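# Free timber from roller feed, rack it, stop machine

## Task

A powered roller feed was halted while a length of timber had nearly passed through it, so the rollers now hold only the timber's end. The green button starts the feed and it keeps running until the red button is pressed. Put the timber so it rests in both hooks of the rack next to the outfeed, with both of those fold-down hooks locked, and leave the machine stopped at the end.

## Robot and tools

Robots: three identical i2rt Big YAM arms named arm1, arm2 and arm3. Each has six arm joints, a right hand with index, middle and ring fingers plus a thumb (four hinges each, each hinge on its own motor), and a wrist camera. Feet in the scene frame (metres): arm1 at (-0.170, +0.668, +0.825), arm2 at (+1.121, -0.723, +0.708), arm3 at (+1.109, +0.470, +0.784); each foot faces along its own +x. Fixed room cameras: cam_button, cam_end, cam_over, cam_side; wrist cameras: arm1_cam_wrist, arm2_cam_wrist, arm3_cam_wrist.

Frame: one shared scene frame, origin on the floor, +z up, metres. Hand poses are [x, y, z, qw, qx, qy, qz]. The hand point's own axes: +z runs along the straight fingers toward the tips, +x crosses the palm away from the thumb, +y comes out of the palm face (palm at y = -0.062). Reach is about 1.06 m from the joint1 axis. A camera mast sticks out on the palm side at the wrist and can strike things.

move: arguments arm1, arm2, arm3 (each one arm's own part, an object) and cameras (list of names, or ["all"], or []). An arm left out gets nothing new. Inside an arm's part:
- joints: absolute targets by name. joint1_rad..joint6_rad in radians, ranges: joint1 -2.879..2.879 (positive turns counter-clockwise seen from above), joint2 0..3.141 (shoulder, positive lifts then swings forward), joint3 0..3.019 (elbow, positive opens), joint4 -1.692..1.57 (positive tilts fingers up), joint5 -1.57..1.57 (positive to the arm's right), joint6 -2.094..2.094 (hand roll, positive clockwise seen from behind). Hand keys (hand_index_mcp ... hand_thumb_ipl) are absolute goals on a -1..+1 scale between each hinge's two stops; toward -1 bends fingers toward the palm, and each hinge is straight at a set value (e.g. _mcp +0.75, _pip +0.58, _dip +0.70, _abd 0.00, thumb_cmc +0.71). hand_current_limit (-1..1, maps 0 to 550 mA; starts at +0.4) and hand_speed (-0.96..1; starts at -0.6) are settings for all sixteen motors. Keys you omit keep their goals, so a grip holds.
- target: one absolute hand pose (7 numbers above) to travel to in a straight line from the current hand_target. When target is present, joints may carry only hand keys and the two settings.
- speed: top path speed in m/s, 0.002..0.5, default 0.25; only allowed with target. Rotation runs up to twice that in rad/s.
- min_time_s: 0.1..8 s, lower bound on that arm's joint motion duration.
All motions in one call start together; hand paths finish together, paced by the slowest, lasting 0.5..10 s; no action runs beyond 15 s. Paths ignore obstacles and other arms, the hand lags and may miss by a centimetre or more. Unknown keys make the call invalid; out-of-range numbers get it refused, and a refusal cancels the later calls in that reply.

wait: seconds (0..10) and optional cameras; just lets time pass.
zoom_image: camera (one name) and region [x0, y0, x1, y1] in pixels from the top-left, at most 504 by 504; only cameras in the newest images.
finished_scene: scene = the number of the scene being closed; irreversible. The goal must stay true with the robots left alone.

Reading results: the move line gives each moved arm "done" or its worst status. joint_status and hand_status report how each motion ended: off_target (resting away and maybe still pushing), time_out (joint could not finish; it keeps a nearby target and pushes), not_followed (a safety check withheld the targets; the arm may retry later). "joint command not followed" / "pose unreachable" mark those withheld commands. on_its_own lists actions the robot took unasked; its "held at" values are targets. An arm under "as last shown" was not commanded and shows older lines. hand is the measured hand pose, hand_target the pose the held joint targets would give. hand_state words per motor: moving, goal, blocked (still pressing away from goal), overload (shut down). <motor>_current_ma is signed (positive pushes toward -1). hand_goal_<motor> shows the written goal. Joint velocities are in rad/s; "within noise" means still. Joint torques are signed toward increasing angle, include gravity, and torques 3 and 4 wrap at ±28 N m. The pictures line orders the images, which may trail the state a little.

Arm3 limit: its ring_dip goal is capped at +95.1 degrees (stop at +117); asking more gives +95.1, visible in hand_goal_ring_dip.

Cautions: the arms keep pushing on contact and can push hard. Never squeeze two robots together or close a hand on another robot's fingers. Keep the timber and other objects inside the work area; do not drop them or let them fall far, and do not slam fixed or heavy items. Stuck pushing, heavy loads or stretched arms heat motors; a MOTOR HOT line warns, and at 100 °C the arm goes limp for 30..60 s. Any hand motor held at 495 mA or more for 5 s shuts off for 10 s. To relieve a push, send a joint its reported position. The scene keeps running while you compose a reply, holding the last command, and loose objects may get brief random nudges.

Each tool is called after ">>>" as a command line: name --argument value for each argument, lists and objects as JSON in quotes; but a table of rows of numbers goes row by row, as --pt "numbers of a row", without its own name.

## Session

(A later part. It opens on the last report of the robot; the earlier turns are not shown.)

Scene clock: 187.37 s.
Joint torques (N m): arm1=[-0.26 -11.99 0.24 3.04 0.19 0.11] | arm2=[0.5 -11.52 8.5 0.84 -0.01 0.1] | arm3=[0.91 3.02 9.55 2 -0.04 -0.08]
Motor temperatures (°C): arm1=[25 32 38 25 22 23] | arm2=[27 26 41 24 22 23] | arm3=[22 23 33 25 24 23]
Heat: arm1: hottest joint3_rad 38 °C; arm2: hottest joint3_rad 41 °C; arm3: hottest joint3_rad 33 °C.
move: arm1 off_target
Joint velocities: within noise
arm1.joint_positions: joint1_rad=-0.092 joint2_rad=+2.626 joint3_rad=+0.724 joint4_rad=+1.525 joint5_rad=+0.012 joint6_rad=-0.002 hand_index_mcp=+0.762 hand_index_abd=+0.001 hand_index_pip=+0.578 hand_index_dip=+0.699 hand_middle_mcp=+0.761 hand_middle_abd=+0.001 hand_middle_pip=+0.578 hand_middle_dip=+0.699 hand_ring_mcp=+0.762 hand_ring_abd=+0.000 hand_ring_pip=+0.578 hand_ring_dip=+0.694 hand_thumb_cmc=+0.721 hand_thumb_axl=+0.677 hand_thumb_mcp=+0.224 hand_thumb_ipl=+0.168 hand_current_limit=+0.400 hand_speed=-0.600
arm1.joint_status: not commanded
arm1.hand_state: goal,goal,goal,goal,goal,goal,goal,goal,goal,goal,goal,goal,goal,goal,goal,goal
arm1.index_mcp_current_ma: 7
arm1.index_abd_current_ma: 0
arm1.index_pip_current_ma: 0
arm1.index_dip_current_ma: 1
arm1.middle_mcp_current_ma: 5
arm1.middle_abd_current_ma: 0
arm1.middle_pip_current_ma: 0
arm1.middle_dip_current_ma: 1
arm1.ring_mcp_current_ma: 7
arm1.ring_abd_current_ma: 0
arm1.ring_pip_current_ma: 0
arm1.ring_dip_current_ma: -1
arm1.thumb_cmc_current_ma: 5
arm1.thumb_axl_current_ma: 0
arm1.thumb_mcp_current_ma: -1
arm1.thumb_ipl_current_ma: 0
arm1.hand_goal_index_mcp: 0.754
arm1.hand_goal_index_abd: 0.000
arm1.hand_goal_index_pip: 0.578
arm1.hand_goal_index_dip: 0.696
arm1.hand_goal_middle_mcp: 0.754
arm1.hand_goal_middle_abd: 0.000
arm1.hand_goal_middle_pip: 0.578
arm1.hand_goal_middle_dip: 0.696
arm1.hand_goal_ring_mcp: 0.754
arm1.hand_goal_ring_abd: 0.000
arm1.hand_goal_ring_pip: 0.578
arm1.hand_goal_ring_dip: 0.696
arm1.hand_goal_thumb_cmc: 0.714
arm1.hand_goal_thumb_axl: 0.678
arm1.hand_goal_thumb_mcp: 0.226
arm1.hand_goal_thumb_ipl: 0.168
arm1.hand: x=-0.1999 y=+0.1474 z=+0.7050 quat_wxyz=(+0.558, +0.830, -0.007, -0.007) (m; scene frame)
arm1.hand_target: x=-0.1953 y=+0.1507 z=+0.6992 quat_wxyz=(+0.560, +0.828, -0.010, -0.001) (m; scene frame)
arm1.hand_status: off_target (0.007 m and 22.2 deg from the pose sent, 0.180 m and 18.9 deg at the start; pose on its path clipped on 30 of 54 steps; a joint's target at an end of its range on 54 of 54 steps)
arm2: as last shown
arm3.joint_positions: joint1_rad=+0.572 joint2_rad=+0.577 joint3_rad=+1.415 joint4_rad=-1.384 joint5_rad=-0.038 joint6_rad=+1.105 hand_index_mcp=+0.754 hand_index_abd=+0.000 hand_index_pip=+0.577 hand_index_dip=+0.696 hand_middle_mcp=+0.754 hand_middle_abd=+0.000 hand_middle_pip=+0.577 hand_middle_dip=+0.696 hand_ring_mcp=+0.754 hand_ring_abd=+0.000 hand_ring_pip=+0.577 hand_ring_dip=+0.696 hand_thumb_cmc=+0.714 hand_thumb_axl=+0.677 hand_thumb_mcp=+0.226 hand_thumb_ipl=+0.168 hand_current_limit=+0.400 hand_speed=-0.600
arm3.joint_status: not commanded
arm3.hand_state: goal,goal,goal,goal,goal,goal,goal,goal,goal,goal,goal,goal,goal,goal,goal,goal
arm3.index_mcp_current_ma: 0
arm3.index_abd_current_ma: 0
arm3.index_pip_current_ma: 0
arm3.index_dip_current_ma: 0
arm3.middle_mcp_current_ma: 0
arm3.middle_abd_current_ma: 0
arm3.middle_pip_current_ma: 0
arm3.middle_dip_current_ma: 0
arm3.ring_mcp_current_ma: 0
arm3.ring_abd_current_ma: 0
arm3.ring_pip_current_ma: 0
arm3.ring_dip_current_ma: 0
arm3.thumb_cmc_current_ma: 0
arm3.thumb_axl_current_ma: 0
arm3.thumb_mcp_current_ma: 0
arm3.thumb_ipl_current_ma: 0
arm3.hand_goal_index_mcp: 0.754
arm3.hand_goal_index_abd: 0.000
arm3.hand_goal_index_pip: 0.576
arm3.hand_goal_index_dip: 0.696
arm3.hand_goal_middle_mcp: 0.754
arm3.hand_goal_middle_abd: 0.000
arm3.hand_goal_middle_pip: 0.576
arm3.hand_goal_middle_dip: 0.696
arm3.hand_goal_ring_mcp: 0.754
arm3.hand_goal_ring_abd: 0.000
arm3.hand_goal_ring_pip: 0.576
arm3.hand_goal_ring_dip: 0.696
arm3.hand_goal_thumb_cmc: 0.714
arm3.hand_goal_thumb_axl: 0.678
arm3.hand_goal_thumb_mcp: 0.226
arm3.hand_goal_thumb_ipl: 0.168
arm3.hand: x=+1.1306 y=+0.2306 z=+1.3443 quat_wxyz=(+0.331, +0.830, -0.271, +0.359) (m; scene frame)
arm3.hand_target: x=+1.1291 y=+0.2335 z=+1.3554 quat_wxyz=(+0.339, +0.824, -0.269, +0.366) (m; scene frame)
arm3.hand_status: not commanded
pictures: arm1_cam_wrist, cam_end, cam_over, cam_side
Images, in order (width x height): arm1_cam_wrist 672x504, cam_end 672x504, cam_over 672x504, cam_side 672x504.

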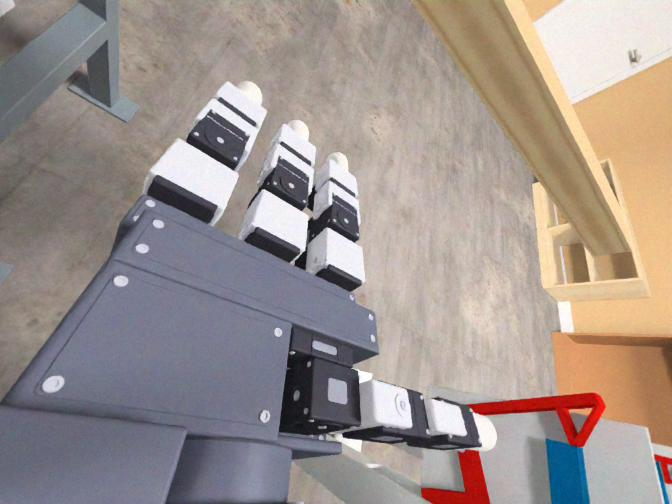

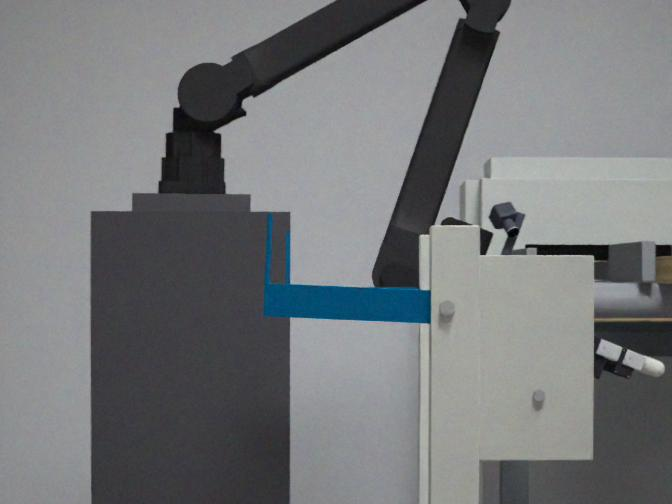

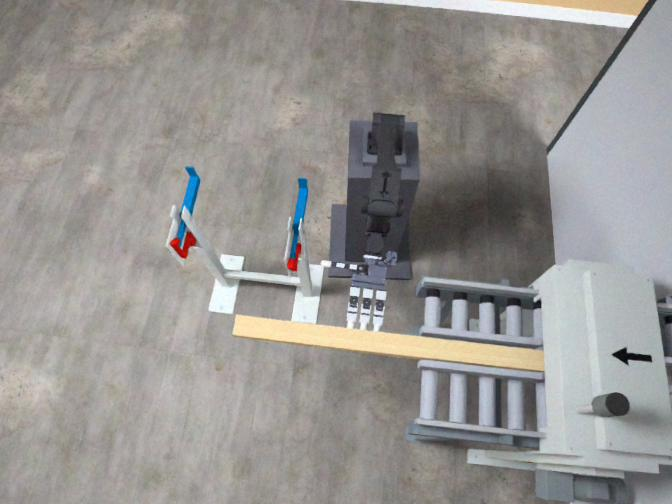

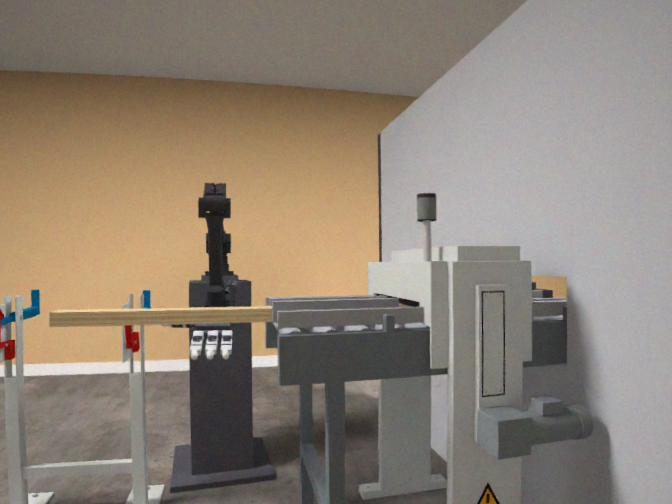

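>>> move --arm1 '{"target": [-0.195, 0.04, 0.695, 0.7071, 0.7071, 0, 0], "speed": 0.2}'

>>> move --arm1 '{"target": [-0.195, -0.045, 0.71, 0.7071, 0.7071, 0, 0], "speed": 0.15, "joints": {"hand_thumb_cmc": -0.5}}' --cameras '["cam_over", "cam_side", "cam_end", "arm1_cam_wrist", "cam_button"]'

>>> zoom_image --camera "cam_end" --region '[472, 180, 672, 420]'

Scene clock: 216.03 s.
Joint torques (N m): arm1=[-0.15 -15.5 3.02 3.14 -0.2 -0.11] | arm2=[-0.5 -11.05 8.28 0.88 0.01 0.08] | arm3=[1.08 3.08 9.5 2.03 -0.04 -0.08]
Motor temperatures (°C): arm1=[25 32 35 25 22 23] | arm2=[27 26 41 24 22 23] | arm3=[22 23 33 25 24 23]
Heat: arm1: hottest joint3_rad 35 °C; arm2: hottest joint3_rad 41 °C; arm3: hottest joint3_rad 33 °C.
move: arm1 off_target
Joint velocities: within noise
arm1.joint_positions: joint1_rad=-0.092 joint2_rad=+2.764 joint3_rad=+1.133 joint4_rad=+1.525 joint5_rad=+0.013 joint6_rad=+0.000 hand_index_mcp=+0.762 hand_index_abd=+0.001 hand_index_pip=+0.578 hand_index_dip=+0.699 hand_middle_mcp=+0.761 hand_middle_abd=+0.001 hand_middle_pip=+0.578 hand_middle_dip=+0.699 hand_ring_mcp=+0.762 hand_ring_abd=+0.000 hand_ring_pip=+0.578 hand_ring_dip=+0.694 hand_thumb_cmc=+0.721 hand_thumb_axl=+0.677 hand_thumb_mcp=+0.224 hand_thumb_ipl=+0.168 hand_current_limit=+0.400 hand_speed=-0.600
arm1.joint_status: not commanded
arm1.hand_state: goal,goal,goal,goal,goal,goal,goal,goal,goal,goal,goal,goal,goal,goal,goal,goal
arm1.index_mcp_current_ma: 7
arm1.index_abd_current_ma: 0
arm1.index_pip_current_ma: 0
arm1.index_dip_current_ma: 1
arm1.middle_mcp_current_ma: 5
arm1.middle_abd_current_ma: 0
arm1.middle_pip_current_ma: 0
arm1.middle_dip_current_ma: 1
arm1.ring_mcp_current_ma: 7
arm1.ring_abd_current_ma: 0
arm1.ring_pip_current_ma: 0
arm1.ring_dip_current_ma: -1
arm1.thumb_cmc_current_ma: 5
arm1.thumb_axl_current_ma: 0
arm1.thumb_mcp_current_ma: -1
arm1.thumb_ipl_current_ma: 0
arm1.hand_goal_index_mcp: 0.754
arm1.hand_goal_index_abd: 0.000
arm1.hand_goal_index_pip: 0.578
arm1.hand_goal_index_dip: 0.696
arm1.hand_goal_middle_mcp: 0.754
arm1.hand_goal_middle_abd: 0.000
arm1.hand_goal_middle_pip: 0.578
arm1.hand_goal_middle_dip: 0.696
arm1.hand_goal_ring_mcp: 0.754
arm1.hand_goal_ring_abd: 0.000
arm1.hand_goal_ring_pip: 0.578
arm1.hand_goal_ring_dip: 0.696
arm1.hand_goal_thumb_cmc: 0.714
arm1.hand_goal_thumb_axl: 0.678
arm1.hand_goal_thumb_mcp: 0.226
arm1.hand_goal_thumb_ipl: 0.168
arm1.hand: x=-0.2013 y=+0.0383 z=+0.7032 quat_wxyz=(+0.665, +0.747, -0.009, -0.007) (m; scene frame)
arm1.hand_target: x=-0.1974 y=+0.0427 z=+0.6926 quat_wxyz=(+0.668, +0.745, -0.005, -0.005) (m; scene frame)
arm1.hand_status: off_target (0.010 m and 6.7 deg from the pose sent, 0.108 m and 22.2 deg at the start; a joint's target at an end of its range on 49 of 49 steps)
arm2, arm3: as last shown
pictures: none

Scene clock: 217.53 s.
Joint torques (N m): arm1=[-0.62 -17.32 5.26 1.52 -0.28 0] | arm2=[-0.26 -11.58 8.34 0.9 0.02 0.05] | arm3=[1.2 2.84 9.52 2.03 -0.03 -0.06]
Motor temperatures (°C): arm1=[25 32 35 25 22 23] | arm2=[27 26 41 24 22 23] | arm3=[22 23 33 25 24 23]
Heat: arm1: hottest joint3_rad 35 °C; arm2: hottest joint3_rad 41 °C; arm3: hottest joint3_rad 33 °C.
move: arm1 off_target
Joint velocities: within noise
arm1.joint_positions: joint1_rad=-0.092 joint2_rad=+2.798 joint3_rad=+1.402 joint4_rad=+1.433 joint5_rad=+0.001 joint6_rad=+0.000 hand_index_mcp=+0.762 hand_index_abd=+0.001 hand_index_pip=+0.578 hand_index_dip=+0.699 hand_middle_mcp=+0.761 hand_middle_abd=+0.001 hand_middle_pip=+0.578 hand_middle_dip=+0.699 hand_ring_mcp=+0.763 hand_ring_abd=+0.000 hand_ring_pip=+0.578 hand_ring_dip=+0.694 hand_thumb_cmc=-0.496 hand_thumb_axl=+0.677 hand_thumb_mcp=+0.224 hand_thumb_ipl=+0.168 hand_current_limit=+0.400 hand_speed=-0.600
arm1.joint_status: all done
arm1.hand_state: goal,goal,goal,goal,goal,goal,goal,goal,goal,goal,goal,goal,goal,goal,goal,goal
arm1.index_mcp_current_ma: 7
arm1.index_abd_current_ma: 0
arm1.index_pip_current_ma: 0
arm1.index_dip_current_ma: 1
arm1.middle_mcp_current_ma: 6
arm1.middle_abd_current_ma: 0
arm1.middle_pip_current_ma: 0
arm1.middle_dip_current_ma: 1
arm1.ring_mcp_current_ma: 7
arm1.ring_abd_current_ma: 0
arm1.ring_pip_current_ma: 0
arm1.ring_dip_current_ma: -1
arm1.thumb_cmc_current_ma: 3
arm1.thumb_axl_current_ma: 0
arm1.thumb_mcp_current_ma: -1
arm1.thumb_ipl_current_ma: 0
arm1.hand_goal_index_mcp: 0.754
arm1.hand_goal_index_abd: 0.000
arm1.hand_goal_index_pip: 0.578
arm1.hand_goal_index_dip: 0.696
arm1.hand_goal_middle_mcp: 0.754
arm1.hand_goal_middle_abd: 0.000
arm1.hand_goal_middle_pip: 0.578
arm1.hand_goal_middle_dip: 0.696
arm1.hand_goal_ring_mcp: 0.754
arm1.hand_goal_ring_abd: 0.000
arm1.hand_goal_ring_pip: 0.578
arm1.hand_goal_ring_dip: 0.696
arm1.hand_goal_thumb_cmc: -0.500
arm1.hand_goal_thumb_axl: 0.678
arm1.hand_goal_thumb_mcp: 0.226
arm1.hand_goal_thumb_ipl: 0.168
arm1.hand: x=-0.2000 y=-0.0431 z=+0.7304 quat_wxyz=(+0.717, +0.697, -0.005, -0.003) (m; scene frame)
arm1.hand_target: x=-0.1958 y=-0.0442 z=+0.7093 quat_wxyz=(+0.707, +0.708, -0.001, +0.000) (m; scene frame)
arm1.hand_status: off_target (0.021 m and 1.7 deg from the pose sent, 0.084 m and 6.7 deg at the start)
arm2, arm3: as last shown
pictures: arm1_cam_wrist, cam_button, cam_end, cam_over, cam_side
Images, in order (width x height): arm1_cam_wrist 672x504, cam_button 672x504, cam_end 672x504, cam_over 672x504, cam_side 672x504.

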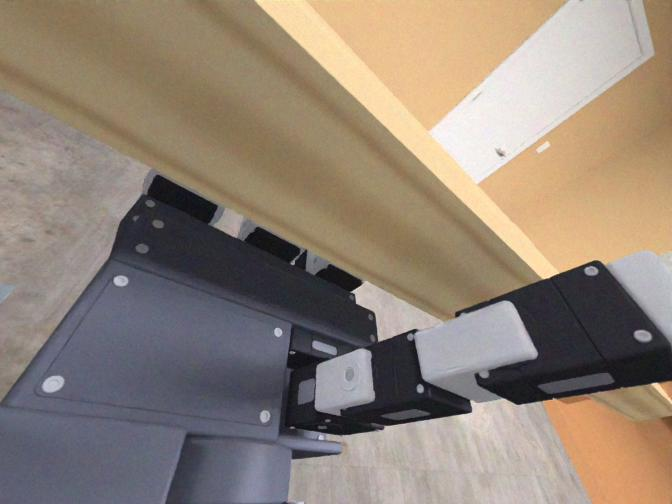

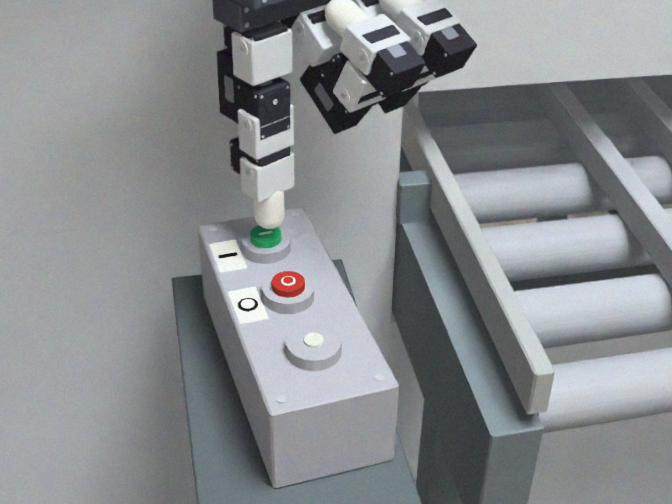

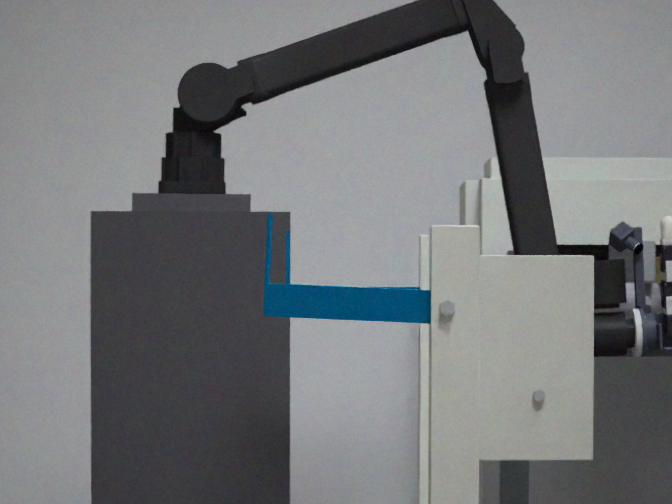

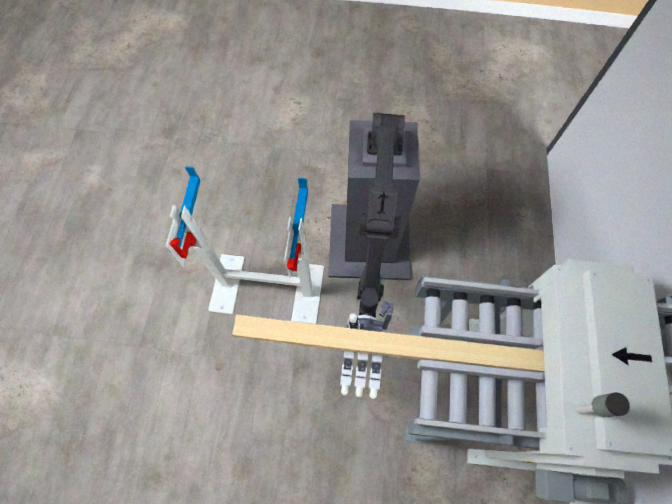

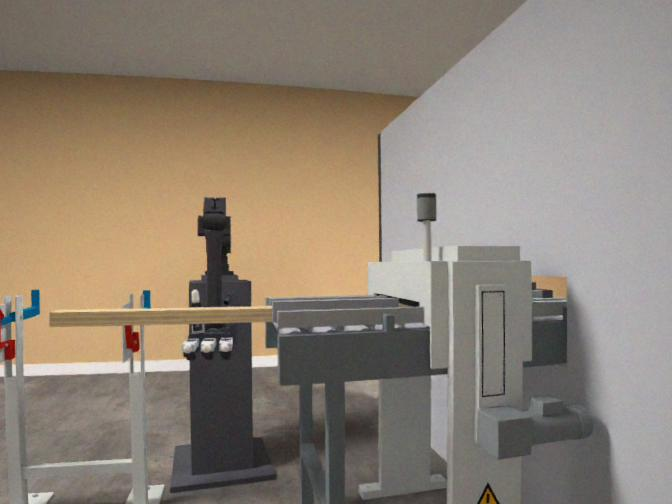

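Scaled by 2.100 from the camera's 672x504 image, which has a finer 960x720 frame.

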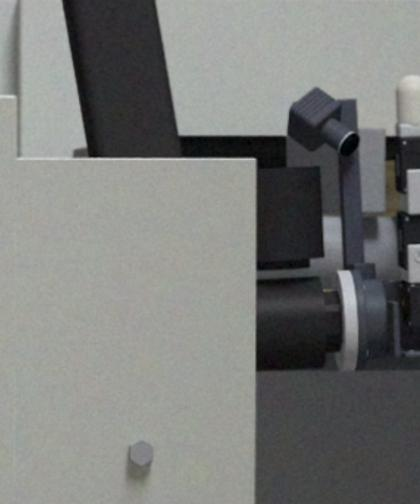

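>>> move --arm1 '{"target": [-0.195, -0.045, 0.778, 0.7345, 0.6786, 0, 0], "speed": 0.06}' --cameras '["cam_over", "cam_side", "arm1_cam_wrist"]'

>>> zoom_image --camera "cam_side" --region '[30, 280, 330, 400]'

Scene clock: 224.50 s.
Joint torques (N m): arm1=[-0.85 -22.01 2.88 2.77 -0.25 0.03] | arm2=[0.38 -10.93 8.51 0.81 -0.02 0.09] | arm3=[1.14 3.25 9.46 2.02 -0.04 -0.09]
Motor temperatures (°C): arm1=[25 32 34 25 22 23] | arm2=[27 26 41 24 22 23] | arm3=[22 23 33 25 24 23]
Heat: arm1: hottest joint3_rad 34 °C; arm2: hottest joint3_rad 41 °C; arm3: hottest joint3_rad 33 °C.
move: arm1 off_target
Joint velocities: within noise
arm1.joint_positions: joint1_rad=-0.092 joint2_rad=+2.731 joint3_rad=+1.363 joint4_rad=+1.433 joint5_rad=+0.000 joint6_rad=+0.000 hand_index_mcp=+0.762 hand_index_abd=+0.001 hand_index_pip=+0.578 hand_index_dip=+0.699 hand_middle_mcp=+0.761 hand_middle_abd=+0.001 hand_middle_pip=+0.578 hand_middle_dip=+0.699 hand_ring_mcp=+0.763 hand_ring_abd=+0.000 hand_ring_pip=+0.578 hand_ring_dip=+0.694 hand_thumb_cmc=-0.496 hand_thumb_axl=+0.677 hand_thumb_mcp=+0.224 hand_thumb_ipl=+0.168 hand_current_limit=+0.400 hand_speed=-0.600
arm1.joint_status: not commanded
arm1.hand_state: goal,goal,goal,goal,goal,goal,goal,goal,goal,goal,goal,goal,goal,goal,goal,goal
arm1.index_mcp_current_ma: 7
arm1.index_abd_current_ma: 0
arm1.index_pip_current_ma: 0
arm1.index_dip_current_ma: 1
arm1.middle_mcp_current_ma: 6
arm1.middle_abd_current_ma: 0
arm1.middle_pip_current_ma: 0
arm1.middle_dip_current_ma: 1
arm1.ring_mcp_current_ma: 7
arm1.ring_abd_current_ma: 0
arm1.ring_pip_current_ma: 0
arm1.ring_dip_current_ma: -1
arm1.thumb_cmc_current_ma: 3
arm1.thumb_axl_current_ma: 0
arm1.thumb_mcp_current_ma: -1
arm1.thumb_ipl_current_ma: 0
arm1.hand_goal_index_mcp: 0.754
arm1.hand_goal_index_abd: 0.000
arm1.hand_goal_index_pip: 0.578
arm1.hand_goal_index_dip: 0.696
arm1.hand_goal_middle_mcp: 0.754
arm1.hand_goal_middle_abd: 0.000
arm1.hand_goal_middle_pip: 0.578
arm1.hand_goal_middle_dip: 0.696
arm1.hand_goal_ring_mcp: 0.754
arm1.hand_goal_ring_abd: 0.000
arm1.hand_goal_ring_pip: 0.578
arm1.hand_goal_ring_dip: 0.696
arm1.hand_goal_thumb_cmc: -0.500
arm1.hand_goal_thumb_axl: 0.678
arm1.hand_goal_thumb_mcp: 0.226
arm1.hand_goal_thumb_ipl: 0.168
arm1.hand: x=-0.1999 y=-0.0464 z=+0.7650 quat_wxyz=(+0.727, +0.687, -0.004, -0.002) (m; scene frame)
arm1.hand_target: x=-0.1949 y=-0.0458 z=+0.7776 quat_wxyz=(+0.735, +0.679, +0.000, +0.000) (m; scene frame)
arm1.hand_status: off_target (0.014 m and 1.4 deg from the pose sent, 0.048 m and 3.0 deg at the start)
arm2.joint_positions: joint1_rad=+0.280 joint2_rad=+1.455 joint3_rad=+1.365 joint4_rad=-1.475 joint5_rad=+0.013 joint6_rad=+1.554 hand_index_mcp=+0.755 hand_index_abd=+0.000 hand_index_pip=+0.577 hand_index_dip=+0.696 hand_middle_mcp=+0.017 hand_middle_abd=+0.000 hand_middle_pip=-0.877 hand_middle_dip=-0.717 hand_ring_mcp=+0.013 hand_ring_abd=+0.000 hand_ring_pip=-0.857 hand_ring_dip=-0.738 hand_thumb_cmc=+0.715 hand_thumb_axl=+0.677 hand_thumb_mcp=+0.224 hand_thumb_ipl=+0.168 hand_current_limit=+0.400 hand_speed=-0.600
arm2.joint_status: not commanded
arm2.hand_state: goal,goal,goal,goal,goal,goal,goal,goal,goal,goal,goal,goal,goal,goal,goal,goal
arm2.index_mcp_current_ma: 2
arm2.index_abd_current_ma: 0
arm2.index_pip_current_ma: 1
arm2.index_dip_current_ma: 0
arm2.middle_mcp_current_ma: 51
arm2.middle_abd_current_ma: 0
arm2.middle_pip_current_ma: 6
arm2.middle_dip_current_ma: 5
arm2.ring_mcp_current_ma: 38
arm2.ring_abd_current_ma: 0
arm2.ring_pip_current_ma: 7
arm2.ring_dip_current_ma: 4
arm2.thumb_cmc_current_ma: 2
arm2.thumb_axl_current_ma: -1
arm2.thumb_mcp_current_ma: -6
arm2.thumb_ipl_current_ma: -1
arm2.hand_goal_index_mcp: 0.754
arm2.hand_goal_index_abd: 0.000
arm2.hand_goal_index_pip: 0.576
arm2.hand_goal_index_dip: 0.696
arm2.hand_goal_middle_mcp: 0.000
arm2.hand_goal_middle_abd: 0.000
arm2.hand_goal_middle_pip: -0.880
arm2.hand_goal_middle_dip: -0.720
arm2.hand_goal_ring_mcp: 0.000
arm2.hand_goal_ring_abd: 0.000
arm2.hand_goal_ring_pip: -0.860
arm2.hand_goal_ring_dip: -0.740
arm2.hand_goal_thumb_cmc: 0.714
arm2.hand_goal_thumb_axl: 0.678
arm2.hand_goal_thumb_mcp: 0.226
arm2.hand_goal_thumb_ipl: 0.168
arm2.hand: x=+0.9990 y=-0.3246 z=+0.9397 quat_wxyz=(+0.000, +0.496, +0.868, +0.003) (m; scene frame)
arm2.hand_target: x=+0.9931 y=-0.3241 z=+0.9330 quat_wxyz=(+0.000, +0.500, +0.866, -0.001) (m; scene frame)
arm2.hand_status: not commanded
arm3: as last shown
pictures: arm1_cam_wrist, cam_over, cam_side
Images, in order (width x height): arm1_cam_wrist 672x504, cam_over 672x504, cam_side 672x504.

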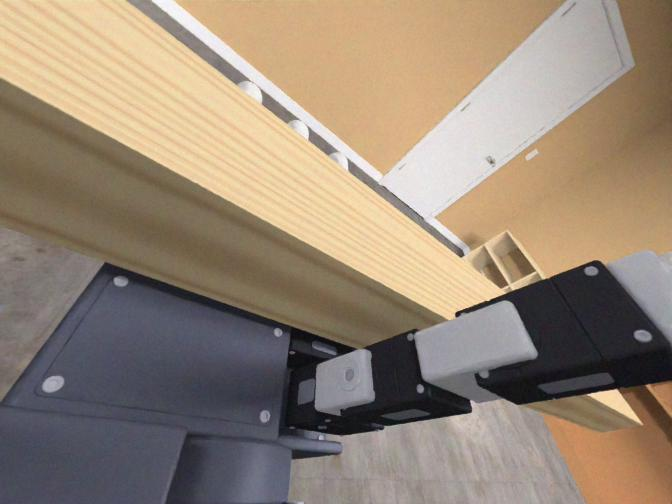

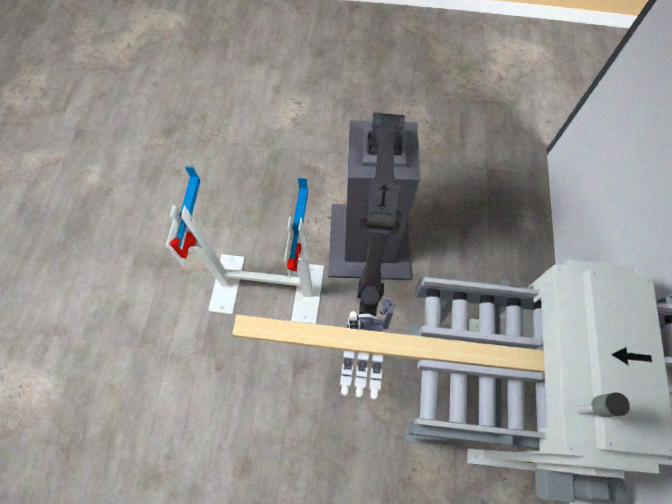

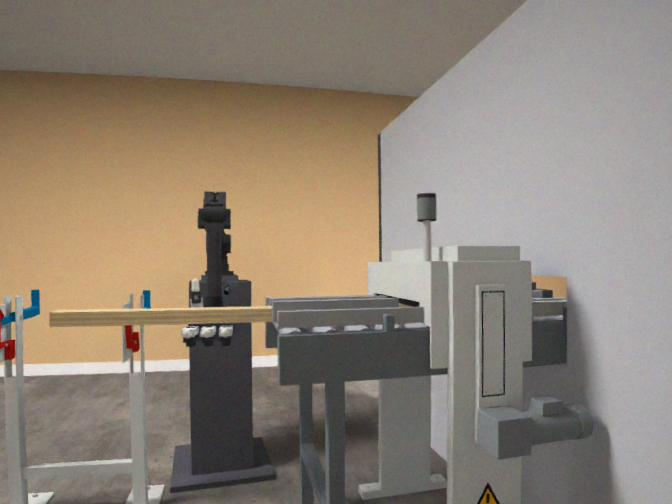

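Scaled by 1.680 from the camera's 672x504 image, which has a finer 960x720 frame.

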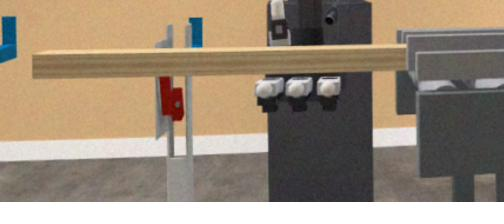

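>>> move --arm1 '{"target": [-0.195, -0.045, 0.790, 0.7345, 0.6786, 0, 0], "speed": 0.05}' --cameras '["cam_side"]'

>>> zoom_image --camera "cam_side" --region '[150, 290, 300, 360]'

Scene clock: 231.10 s.
Joint torques (N m): arm1=[-0.67 -23.24 3.02 2.55 -0.19 0.02] | arm2=[0.15 -11.22 8.34 0.94 0 0.04] | arm3=[0.97 3.02 9.51 1.99 -0.03 -0.08]
Motor temperatures (°C): arm1=[25 32 34 25 22 23] | arm2=[27 26 41 24 22 23] | arm3=[22 23 33 25 24 23]
Heat: arm1: hottest joint3_rad 34 °C; arm2: hottest joint3_rad 41 °C; arm3: hottest joint3_rad 33 °C.
move: arm1 off_target
Joint velocities: within noise
arm1.joint_positions: joint1_rad=-0.092 joint2_rad=+2.714 joint3_rad=+1.337 joint4_rad=+1.433 joint5_rad=+0.000 joint6_rad=+0.000 hand_index_mcp=+0.762 hand_index_abd=+0.001 hand_index_pip=+0.578 hand_index_dip=+0.699 hand_middle_mcp=+0.761 hand_middle_abd=+0.001 hand_middle_pip=+0.578 hand_middle_dip=+0.699 hand_ring_mcp=+0.763 hand_ring_abd=+0.000 hand_ring_pip=+0.578 hand_ring_dip=+0.694 hand_thumb_cmc=-0.496 hand_thumb_axl=+0.677 hand_thumb_mcp=+0.224 hand_thumb_ipl=+0.168 hand_current_limit=+0.400 hand_speed=-0.600
arm1.joint_status: not commanded
arm1.hand_state: goal,goal,goal,goal,goal,goal,goal,goal,goal,goal,goal,goal,goal,goal,goal,goal
arm1.index_mcp_current_ma: 7
arm1.index_abd_current_ma: 0
arm1.index_pip_current_ma: 0
arm1.index_dip_current_ma: 1
arm1.middle_mcp_current_ma: 6
arm1.middle_abd_current_ma: 0
arm1.middle_pip_current_ma: 0
arm1.middle_dip_current_ma: 1
arm1.ring_mcp_current_ma: 8
arm1.ring_abd_current_ma: 0
arm1.ring_pip_current_ma: 0
arm1.ring_dip_current_ma: -1
arm1.thumb_cmc_current_ma: 2
arm1.thumb_axl_current_ma: 0
arm1.thumb_mcp_current_ma: -1
arm1.thumb_ipl_current_ma: 0
arm1.hand_goal_index_mcp: 0.754
arm1.hand_goal_index_abd: 0.000
arm1.hand_goal_index_pip: 0.578
arm1.hand_goal_index_dip: 0.696
arm1.hand_goal_middle_mcp: 0.754
arm1.hand_goal_middle_abd: 0.000
arm1.hand_goal_middle_pip: 0.578
arm1.hand_goal_middle_dip: 0.696
arm1.hand_goal_ring_mcp: 0.754
arm1.hand_goal_ring_abd: 0.000
arm1.hand_goal_ring_pip: 0.578
arm1.hand_goal_ring_dip: 0.696
arm1.hand_goal_thumb_cmc: -0.500
arm1.hand_goal_thumb_axl: 0.678
arm1.hand_goal_thumb_mcp: 0.226
arm1.hand_goal_thumb_ipl: 0.168
arm1.hand: x=-0.1999 y=-0.0424 z=+0.7684 quat_wxyz=(+0.724, +0.690, -0.004, -0.002) (m; scene frame)
arm1.hand_target: x=-0.1950 y=-0.0453 z=+0.7897 quat_wxyz=(+0.735, +0.679, +0.000, +0.000) (m; scene frame)
arm1.hand_status: off_target (0.022 m and 1.9 deg from the pose sent, 0.026 m and 1.4 deg at the start)
arm2, arm3: as last shown
pictures: cam_side
Images, in order (width x height): cam_side 672x504.

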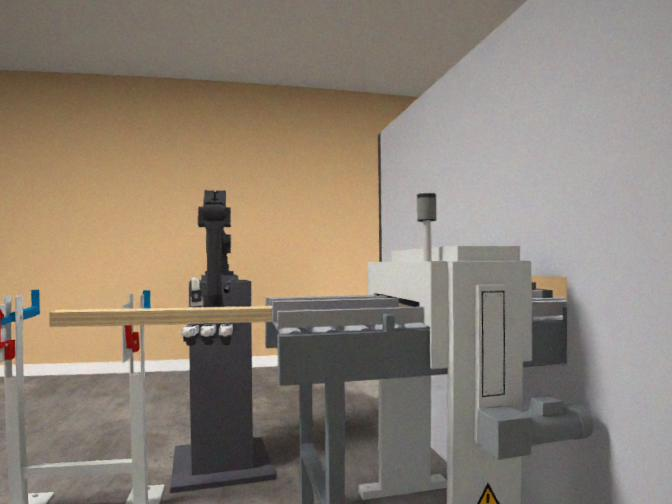

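Scaled by 3.360 from the camera's 672x504 image, which has a finer 960x720 frame.

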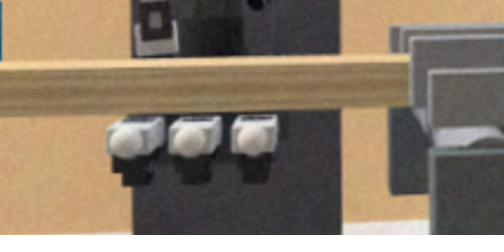

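>>> move --arm2 '{"target": [0.988, -0.327, 0.903, 0, 0.5, 0.866, 0], "speed": 0.1}' --cameras '["cam_button", "cam_side", "cam_over"]'

>>> zoom_image --camera "cam_button" --region '[160, 160, 380, 380]'

Scene clock: 236.20 s.
Joint torques (N m): arm1=[-0.73 -23.12 3.78 2.61 -0.18 -0.2] | arm2=[0.32 -11.05 6.67 1.66 0.13 0.13] | arm3=[1.2 3.08 9.46 2.03 -0.05 -0.08]
Motor temperatures (°C): arm1=[25 32 34 25 22 23] | arm2=[27 26 41 24 22 23] | arm3=[22 23 33 25 24 23]
Heat: arm1: hottest joint3_rad 34 °C; arm2: hottest joint3_rad 41 °C; arm3: hottest joint3_rad 33 °C.
move: arm2 off_target
Joint velocities: within noise
arm1, arm3: as last shown
arm1.joint_positions: joint1_rad=-0.092 joint2_rad=+2.711 joint3_rad=+1.322 joint4_rad=+1.432 joint5_rad=+0.001 joint6_rad=+0.016 hand_index_mcp=+0.763 hand_index_abd=+0.001 hand_index_pip=+0.578 hand_index_dip=+0.699 hand_middle_mcp=+0.761 hand_middle_abd=+0.001 hand_middle_pip=+0.578 hand_middle_dip=+0.699 hand_ring_mcp=+0.763 hand_ring_abd=+0.000 hand_ring_pip=+0.578 hand_ring_dip=+0.694 hand_thumb_cmc=-0.496 hand_thumb_axl=+0.677 hand_thumb_mcp=+0.224 hand_thumb_ipl=+0.168 hand_current_limit=+0.400 hand_speed=-0.600
arm1.hand: x=-0.2015 y=-0.0387 z=+0.7650 quat_wxyz=(+0.719, +0.695, -0.011, +0.003) (m; scene frame)
arm1.hand_target: x=-0.1950 y=-0.0450 z=+0.7892 quat_wxyz=(+0.734, +0.679, +0.000, +0.000) (m; scene frame)
arm2.joint_positions: joint1_rad=+0.294 joint2_rad=+1.453 joint3_rad=+1.319 joint4_rad=-1.418 joint5_rad=+0.015 joint6_rad=+1.568 hand_index_mcp=+0.742 hand_index_abd=+0.023 hand_index_pip=+0.570 hand_index_dip=+0.694 hand_middle_mcp=+0.016 hand_middle_abd=+0.000 hand_middle_pip=-0.877 hand_middle_dip=-0.717 hand_ring_mcp=+0.013 hand_ring_abd=+0.000 hand_ring_pip=-0.857 hand_ring_dip=-0.738 hand_thumb_cmc=+0.715 hand_thumb_axl=+0.677 hand_thumb_mcp=+0.223 hand_thumb_ipl=+0.168 hand_current_limit=+0.400 hand_speed=-0.600
arm2.joint_status: not commanded
arm2.hand_state: goal,blocked,goal,goal,goal,goal,goal,goal,goal,goal,goal,goal,goal,goal,goal,goal
arm2.index_mcp_current_ma: -34
arm2.index_abd_current_ma: 60
arm2.index_pip_current_ma: -13
arm2.index_dip_current_ma: -4
arm2.middle_mcp_current_ma: 50
arm2.middle_abd_current_ma: 0
arm2.middle_pip_current_ma: 6
arm2.middle_dip_current_ma: 5
arm2.ring_mcp_current_ma: 37
arm2.ring_abd_current_ma: 0
arm2.ring_pip_current_ma: 7
arm2.ring_dip_current_ma: 4
arm2.thumb_cmc_current_ma: 2
arm2.thumb_axl_current_ma: -1
arm2.thumb_mcp_current_ma: -7
arm2.thumb_ipl_current_ma: -1
arm2.hand_goal_index_mcp: 0.754
arm2.hand_goal_index_abd: 0.000
arm2.hand_goal_index_pip: 0.576
arm2.hand_goal_index_dip: 0.696
arm2.hand_goal_middle_mcp: 0.000
arm2.hand_goal_middle_abd: 0.000
arm2.hand_goal_middle_pip: -0.880
arm2.hand_goal_middle_dip: -0.720
arm2.hand_goal_ring_mcp: 0.000
arm2.hand_goal_ring_abd: 0.000
arm2.hand_goal_ring_pip: -0.860
arm2.hand_goal_ring_dip: -0.740
arm2.hand_goal_thumb_cmc: 0.714
arm2.hand_goal_thumb_axl: 0.678
arm2.hand_goal_thumb_mcp: 0.226
arm2.hand_goal_thumb_ipl: 0.168
arm2.hand: x=+0.9937 y=-0.3271 z=+0.9228 quat_wxyz=(-0.005, +0.496, +0.868, +0.006) (m; scene frame)
arm2.hand_target: x=+0.9886 y=-0.3279 z=+0.9041 quat_wxyz=(+0.000, +0.500, +0.866, +0.001) (m; scene frame)
arm2.hand_status: off_target (0.021 m and 1.1 deg from the pose sent, 0.038 m and 0.6 deg at the start)
pictures: cam_button, cam_over, cam_side
Images, in order (width x height): cam_button 672x504, cam_over 672x504, cam_side 672x504.

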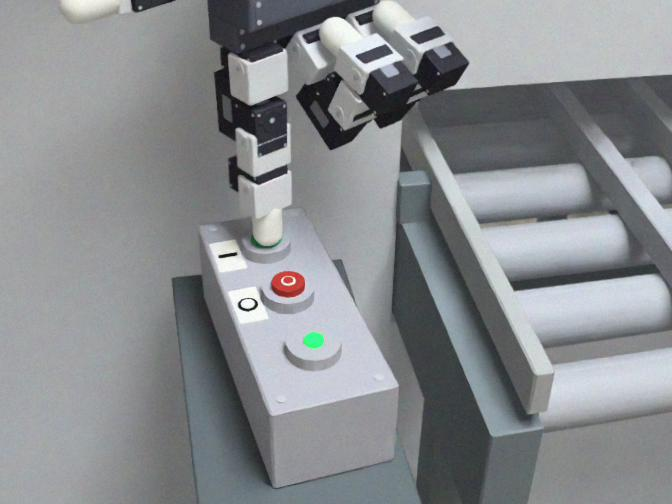

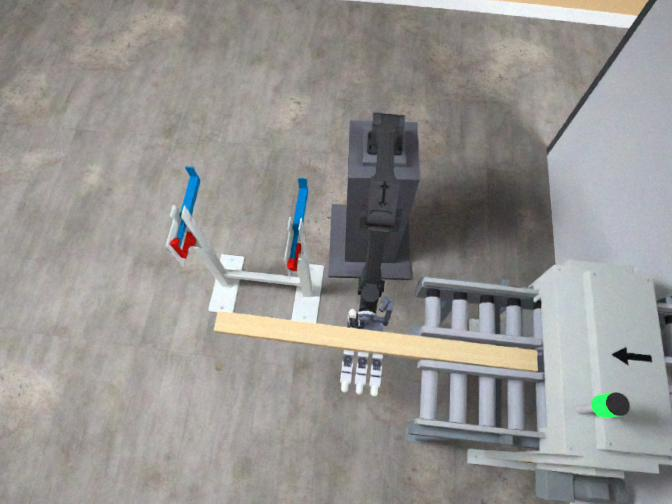

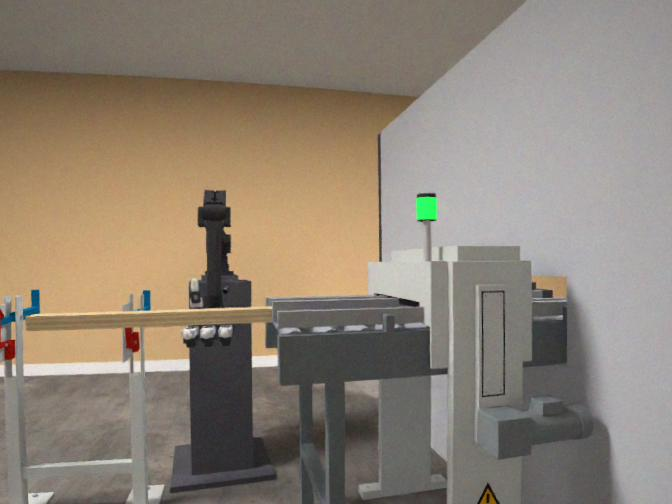

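Scaled by 2.291 from the camera's 672x504 image, which has a finer 960x720 frame.

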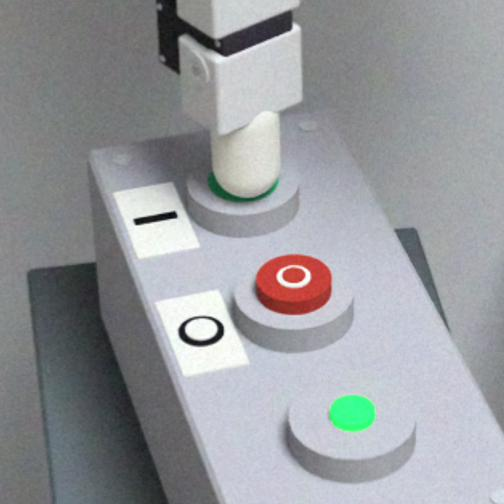

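>>> move --arm2 '{"target": [1.015, -0.324, 0.96, 0, 0.5, 0.866, 0], "speed": 0.2}'

>>> move --arm2 '{"target": [1.049, -0.320, 0.935, 0, 0.5, 0.866, 0], "speed": 0.15}' --cameras '["cam_button", "cam_over"]'

>>> zoom_image --camera "cam_button" --region '[160, 160, 380, 380]'

Scene clock: 243.07 s.
Joint torques (N m): arm1=[-0.79 -22.42 4.14 2.73 -0.18 -0.27] | arm2=[-0.56 -12.63 11.69 -0.1 0.01 -0.23] | arm3=[0.97 3.02 9.48 2.02 -0.04 -0.08]
Motor temperatures (°C): arm1=[25 33 33 25 22 23] | arm2=[27 26 41 24 22 23] | arm3=[22 23 33 25 24 23]
Heat: arm1: hottest joint2_rad 33 °C; arm2: hottest joint3_rad 41 °C; arm3: hottest joint3_rad 33 °C.
move: arm2 off_target
Joint velocities: within noise
arm1, arm3: as last shown
arm1.joint_positions: joint1_rad=-0.092 joint2_rad=+2.712 joint3_rad=+1.319 joint4_rad=+1.427 joint5_rad=+0.001 joint6_rad=+0.026 hand_index_mcp=+0.765 hand_index_abd=+0.001 hand_index_pip=+0.578 hand_index_dip=+0.699 hand_middle_mcp=+0.762 hand_middle_abd=+0.001 hand_middle_pip=+0.578 hand_middle_dip=+0.699 hand_ring_mcp=+0.763 hand_ring_abd=+0.000 hand_ring_pip=+0.578 hand_ring_dip=+0.694 hand_thumb_cmc=-0.496 hand_thumb_axl=+0.677 hand_thumb_mcp=+0.224 hand_thumb_ipl=+0.168 hand_current_limit=+0.400 hand_speed=-0.600
arm1.index_mcp_current_ma: 11
arm1.hand: x=-0.2023 y=-0.0380 z=+0.7616 quat_wxyz=(+0.716, +0.698, -0.014, +0.007) (m; scene frame)
arm1.hand_target: x=-0.1950 y=-0.0449 z=+0.7886 quat_wxyz=(+0.734, +0.679, +0.000, +0.000) (m; scene frame)
arm2.joint_positions: joint1_rad=+0.248 joint2_rad=+1.449 joint3_rad=+1.353 joint4_rad=-1.518 joint5_rad=+0.013 joint6_rad=+1.545 hand_index_mcp=+0.750 hand_index_abd=-0.003 hand_index_pip=+0.573 hand_index_dip=+0.694 hand_middle_mcp=+0.016 hand_middle_abd=+0.000 hand_middle_pip=-0.877 hand_middle_dip=-0.717 hand_ring_mcp=+0.013 hand_ring_abd=+0.000 hand_ring_pip=-0.857 hand_ring_dip=-0.738 hand_thumb_cmc=+0.715 hand_thumb_axl=+0.677 hand_thumb_mcp=+0.223 hand_thumb_ipl=+0.168 hand_current_limit=+0.400 hand_speed=-0.600
arm2.joint_status: not commanded
arm2.hand_state: goal,goal,goal,goal,goal,goal,goal,goal,goal,goal,goal,goal,goal,goal,goal,goal
arm2.index_mcp_current_ma: -11
arm2.index_abd_current_ma: -6
arm2.index_pip_current_ma: -6
arm2.index_dip_current_ma: -4
arm2.middle_mcp_current_ma: 49
arm2.middle_abd_current_ma: 0
arm2.middle_pip_current_ma: 6
arm2.middle_dip_current_ma: 5
arm2.ring_mcp_current_ma: 36
arm2.ring_abd_current_ma: 0
arm2.ring_pip_current_ma: 7
arm2.ring_dip_current_ma: 4
arm2.thumb_cmc_current_ma: 2
arm2.thumb_axl_current_ma: -1
arm2.thumb_mcp_current_ma: -7
arm2.thumb_ipl_current_ma: -1
arm2.hand_goal_index_mcp: 0.754
arm2.hand_goal_index_abd: 0.000
arm2.hand_goal_index_pip: 0.576
arm2.hand_goal_index_dip: 0.696
arm2.hand_goal_middle_mcp: 0.000
arm2.hand_goal_middle_abd: 0.000
arm2.hand_goal_middle_pip: -0.880
arm2.hand_goal_middle_dip: -0.720
arm2.hand_goal_ring_mcp: 0.000
arm2.hand_goal_ring_abd: 0.000
arm2.hand_goal_ring_pip: -0.860
arm2.hand_goal_ring_dip: -0.740
arm2.hand_goal_thumb_cmc: 0.714
arm2.hand_goal_thumb_axl: 0.678
arm2.hand_goal_thumb_mcp: 0.226
arm2.hand_goal_thumb_ipl: 0.168
arm2.hand: x=+1.0184 y=-0.3330 z=+0.9387 quat_wxyz=(+0.021, +0.506, +0.862, -0.010) (m; scene frame)
arm2.hand_target: x=+1.0148 y=-0.3243 z=+0.9597 quat_wxyz=(+0.000, +0.500, +0.866, +0.000) (m; scene frame)
arm2.hand_status: off_target (0.023 m and 2.8 deg from the pose sent, 0.043 m and 1.1 deg at the start)
pictures: none

Scene clock: 244.30 s.
Joint torques (N m): arm1=[-0.91 -22.77 4.19 3 -0.2 -0.26] | arm2=[-1.38 -12.57 8.2 0.7 0.02 -0.18] | arm3=[0.85 2.96 9.51 2 -0.04 -0.08]
Motor temperatures (°C): arm1=[25 34 33 25 22 23] | arm2=[27 26 41 24 22 23] | arm3=[22 23 33 25 24 23]
Heat: arm1: hottest joint2_rad 34 °C; arm2: hottest joint3_rad 41 °C; arm3: hottest joint3_rad 33 °C.
move: arm2 done
Joint velocities: within noise
arm1, arm3: as last shown
arm2.joint_positions: joint1_rad=+0.168 joint2_rad=+1.424 joint3_rad=+1.310 joint4_rad=-1.476 joint5_rad=+0.012 joint6_rad=+1.466 hand_index_mcp=+0.750 hand_index_abd=-0.003 hand_index_pip=+0.573 hand_index_dip=+0.694 hand_middle_mcp=+0.016 hand_middle_abd=+0.000 hand_middle_pip=-0.877 hand_middle_dip=-0.717 hand_ring_mcp=+0.013 hand_ring_abd=+0.000 hand_ring_pip=-0.857 hand_ring_dip=-0.738 hand_thumb_cmc=+0.715 hand_thumb_axl=+0.677 hand_thumb_mcp=+0.223 hand_thumb_ipl=+0.168 hand_current_limit=+0.400 hand_speed=-0.600
arm2.joint_status: not commanded
arm2.hand_state: goal,goal,goal,goal,goal,goal,goal,goal,goal,goal,goal,goal,goal,goal,goal,goal
arm2.index_mcp_current_ma: -8
arm2.index_abd_current_ma: -5
arm2.index_pip_current_ma: -6
arm2.index_dip_current_ma: -4
arm2.middle_mcp_current_ma: 48
arm2.middle_abd_current_ma: 0
arm2.middle_pip_current_ma: 6
arm2.middle_dip_current_ma: 5
arm2.ring_mcp_current_ma: 36
arm2.ring_abd_current_ma: 0
arm2.ring_pip_current_ma: 7
arm2.ring_dip_current_ma: 4
arm2.thumb_cmc_current_ma: 2
arm2.thumb_axl_current_ma: -1
arm2.thumb_mcp_current_ma: -7
arm2.thumb_ipl_current_ma: -1
arm2.hand_goal_index_mcp: 0.754
arm2.hand_goal_index_abd: 0.000
arm2.hand_goal_index_pip: 0.576
arm2.hand_goal_index_dip: 0.696
arm2.hand_goal_middle_mcp: 0.000
arm2.hand_goal_middle_abd: 0.000
arm2.hand_goal_middle_pip: -0.880
arm2.hand_goal_middle_dip: -0.720
arm2.hand_goal_ring_mcp: 0.000
arm2.hand_goal_ring_abd: 0.000
arm2.hand_goal_ring_pip: -0.860
arm2.hand_goal_ring_dip: -0.740
arm2.hand_goal_thumb_cmc: 0.714
arm2.hand_goal_thumb_axl: 0.678
arm2.hand_goal_thumb_mcp: 0.226
arm2.hand_goal_thumb_ipl: 0.168
arm2.hand: x=+1.0497 y=-0.3234 z=+0.9310 quat_wxyz=(+0.011, +0.506, +0.862, -0.006) (m; scene frame)
arm2.hand_target: x=+1.0486 y=-0.3205 z=+0.9344 quat_wxyz=(+0.000, +0.500, +0.866, -0.001) (m; scene frame)
arm2.hand_status: done (0.005 m and 1.6 deg from the pose sent, 0.033 m and 2.8 deg at the start)
pictures: cam_button, cam_over
Images, in order (width x height): cam_button 672x504, cam_over 672x504.

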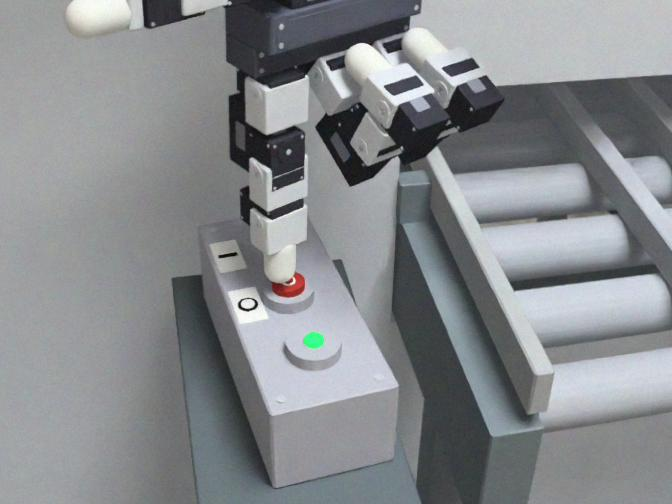

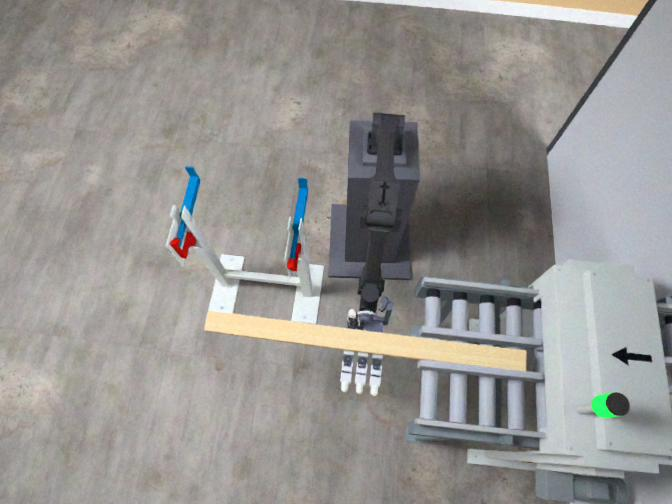

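Scaled by 2.291 from the camera's 672x504 image, which has a finer 960x720 frame.

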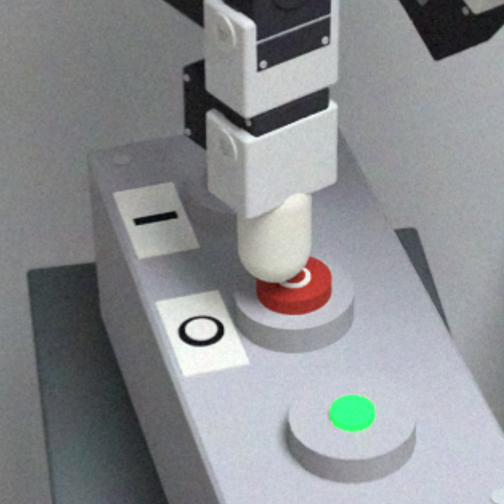

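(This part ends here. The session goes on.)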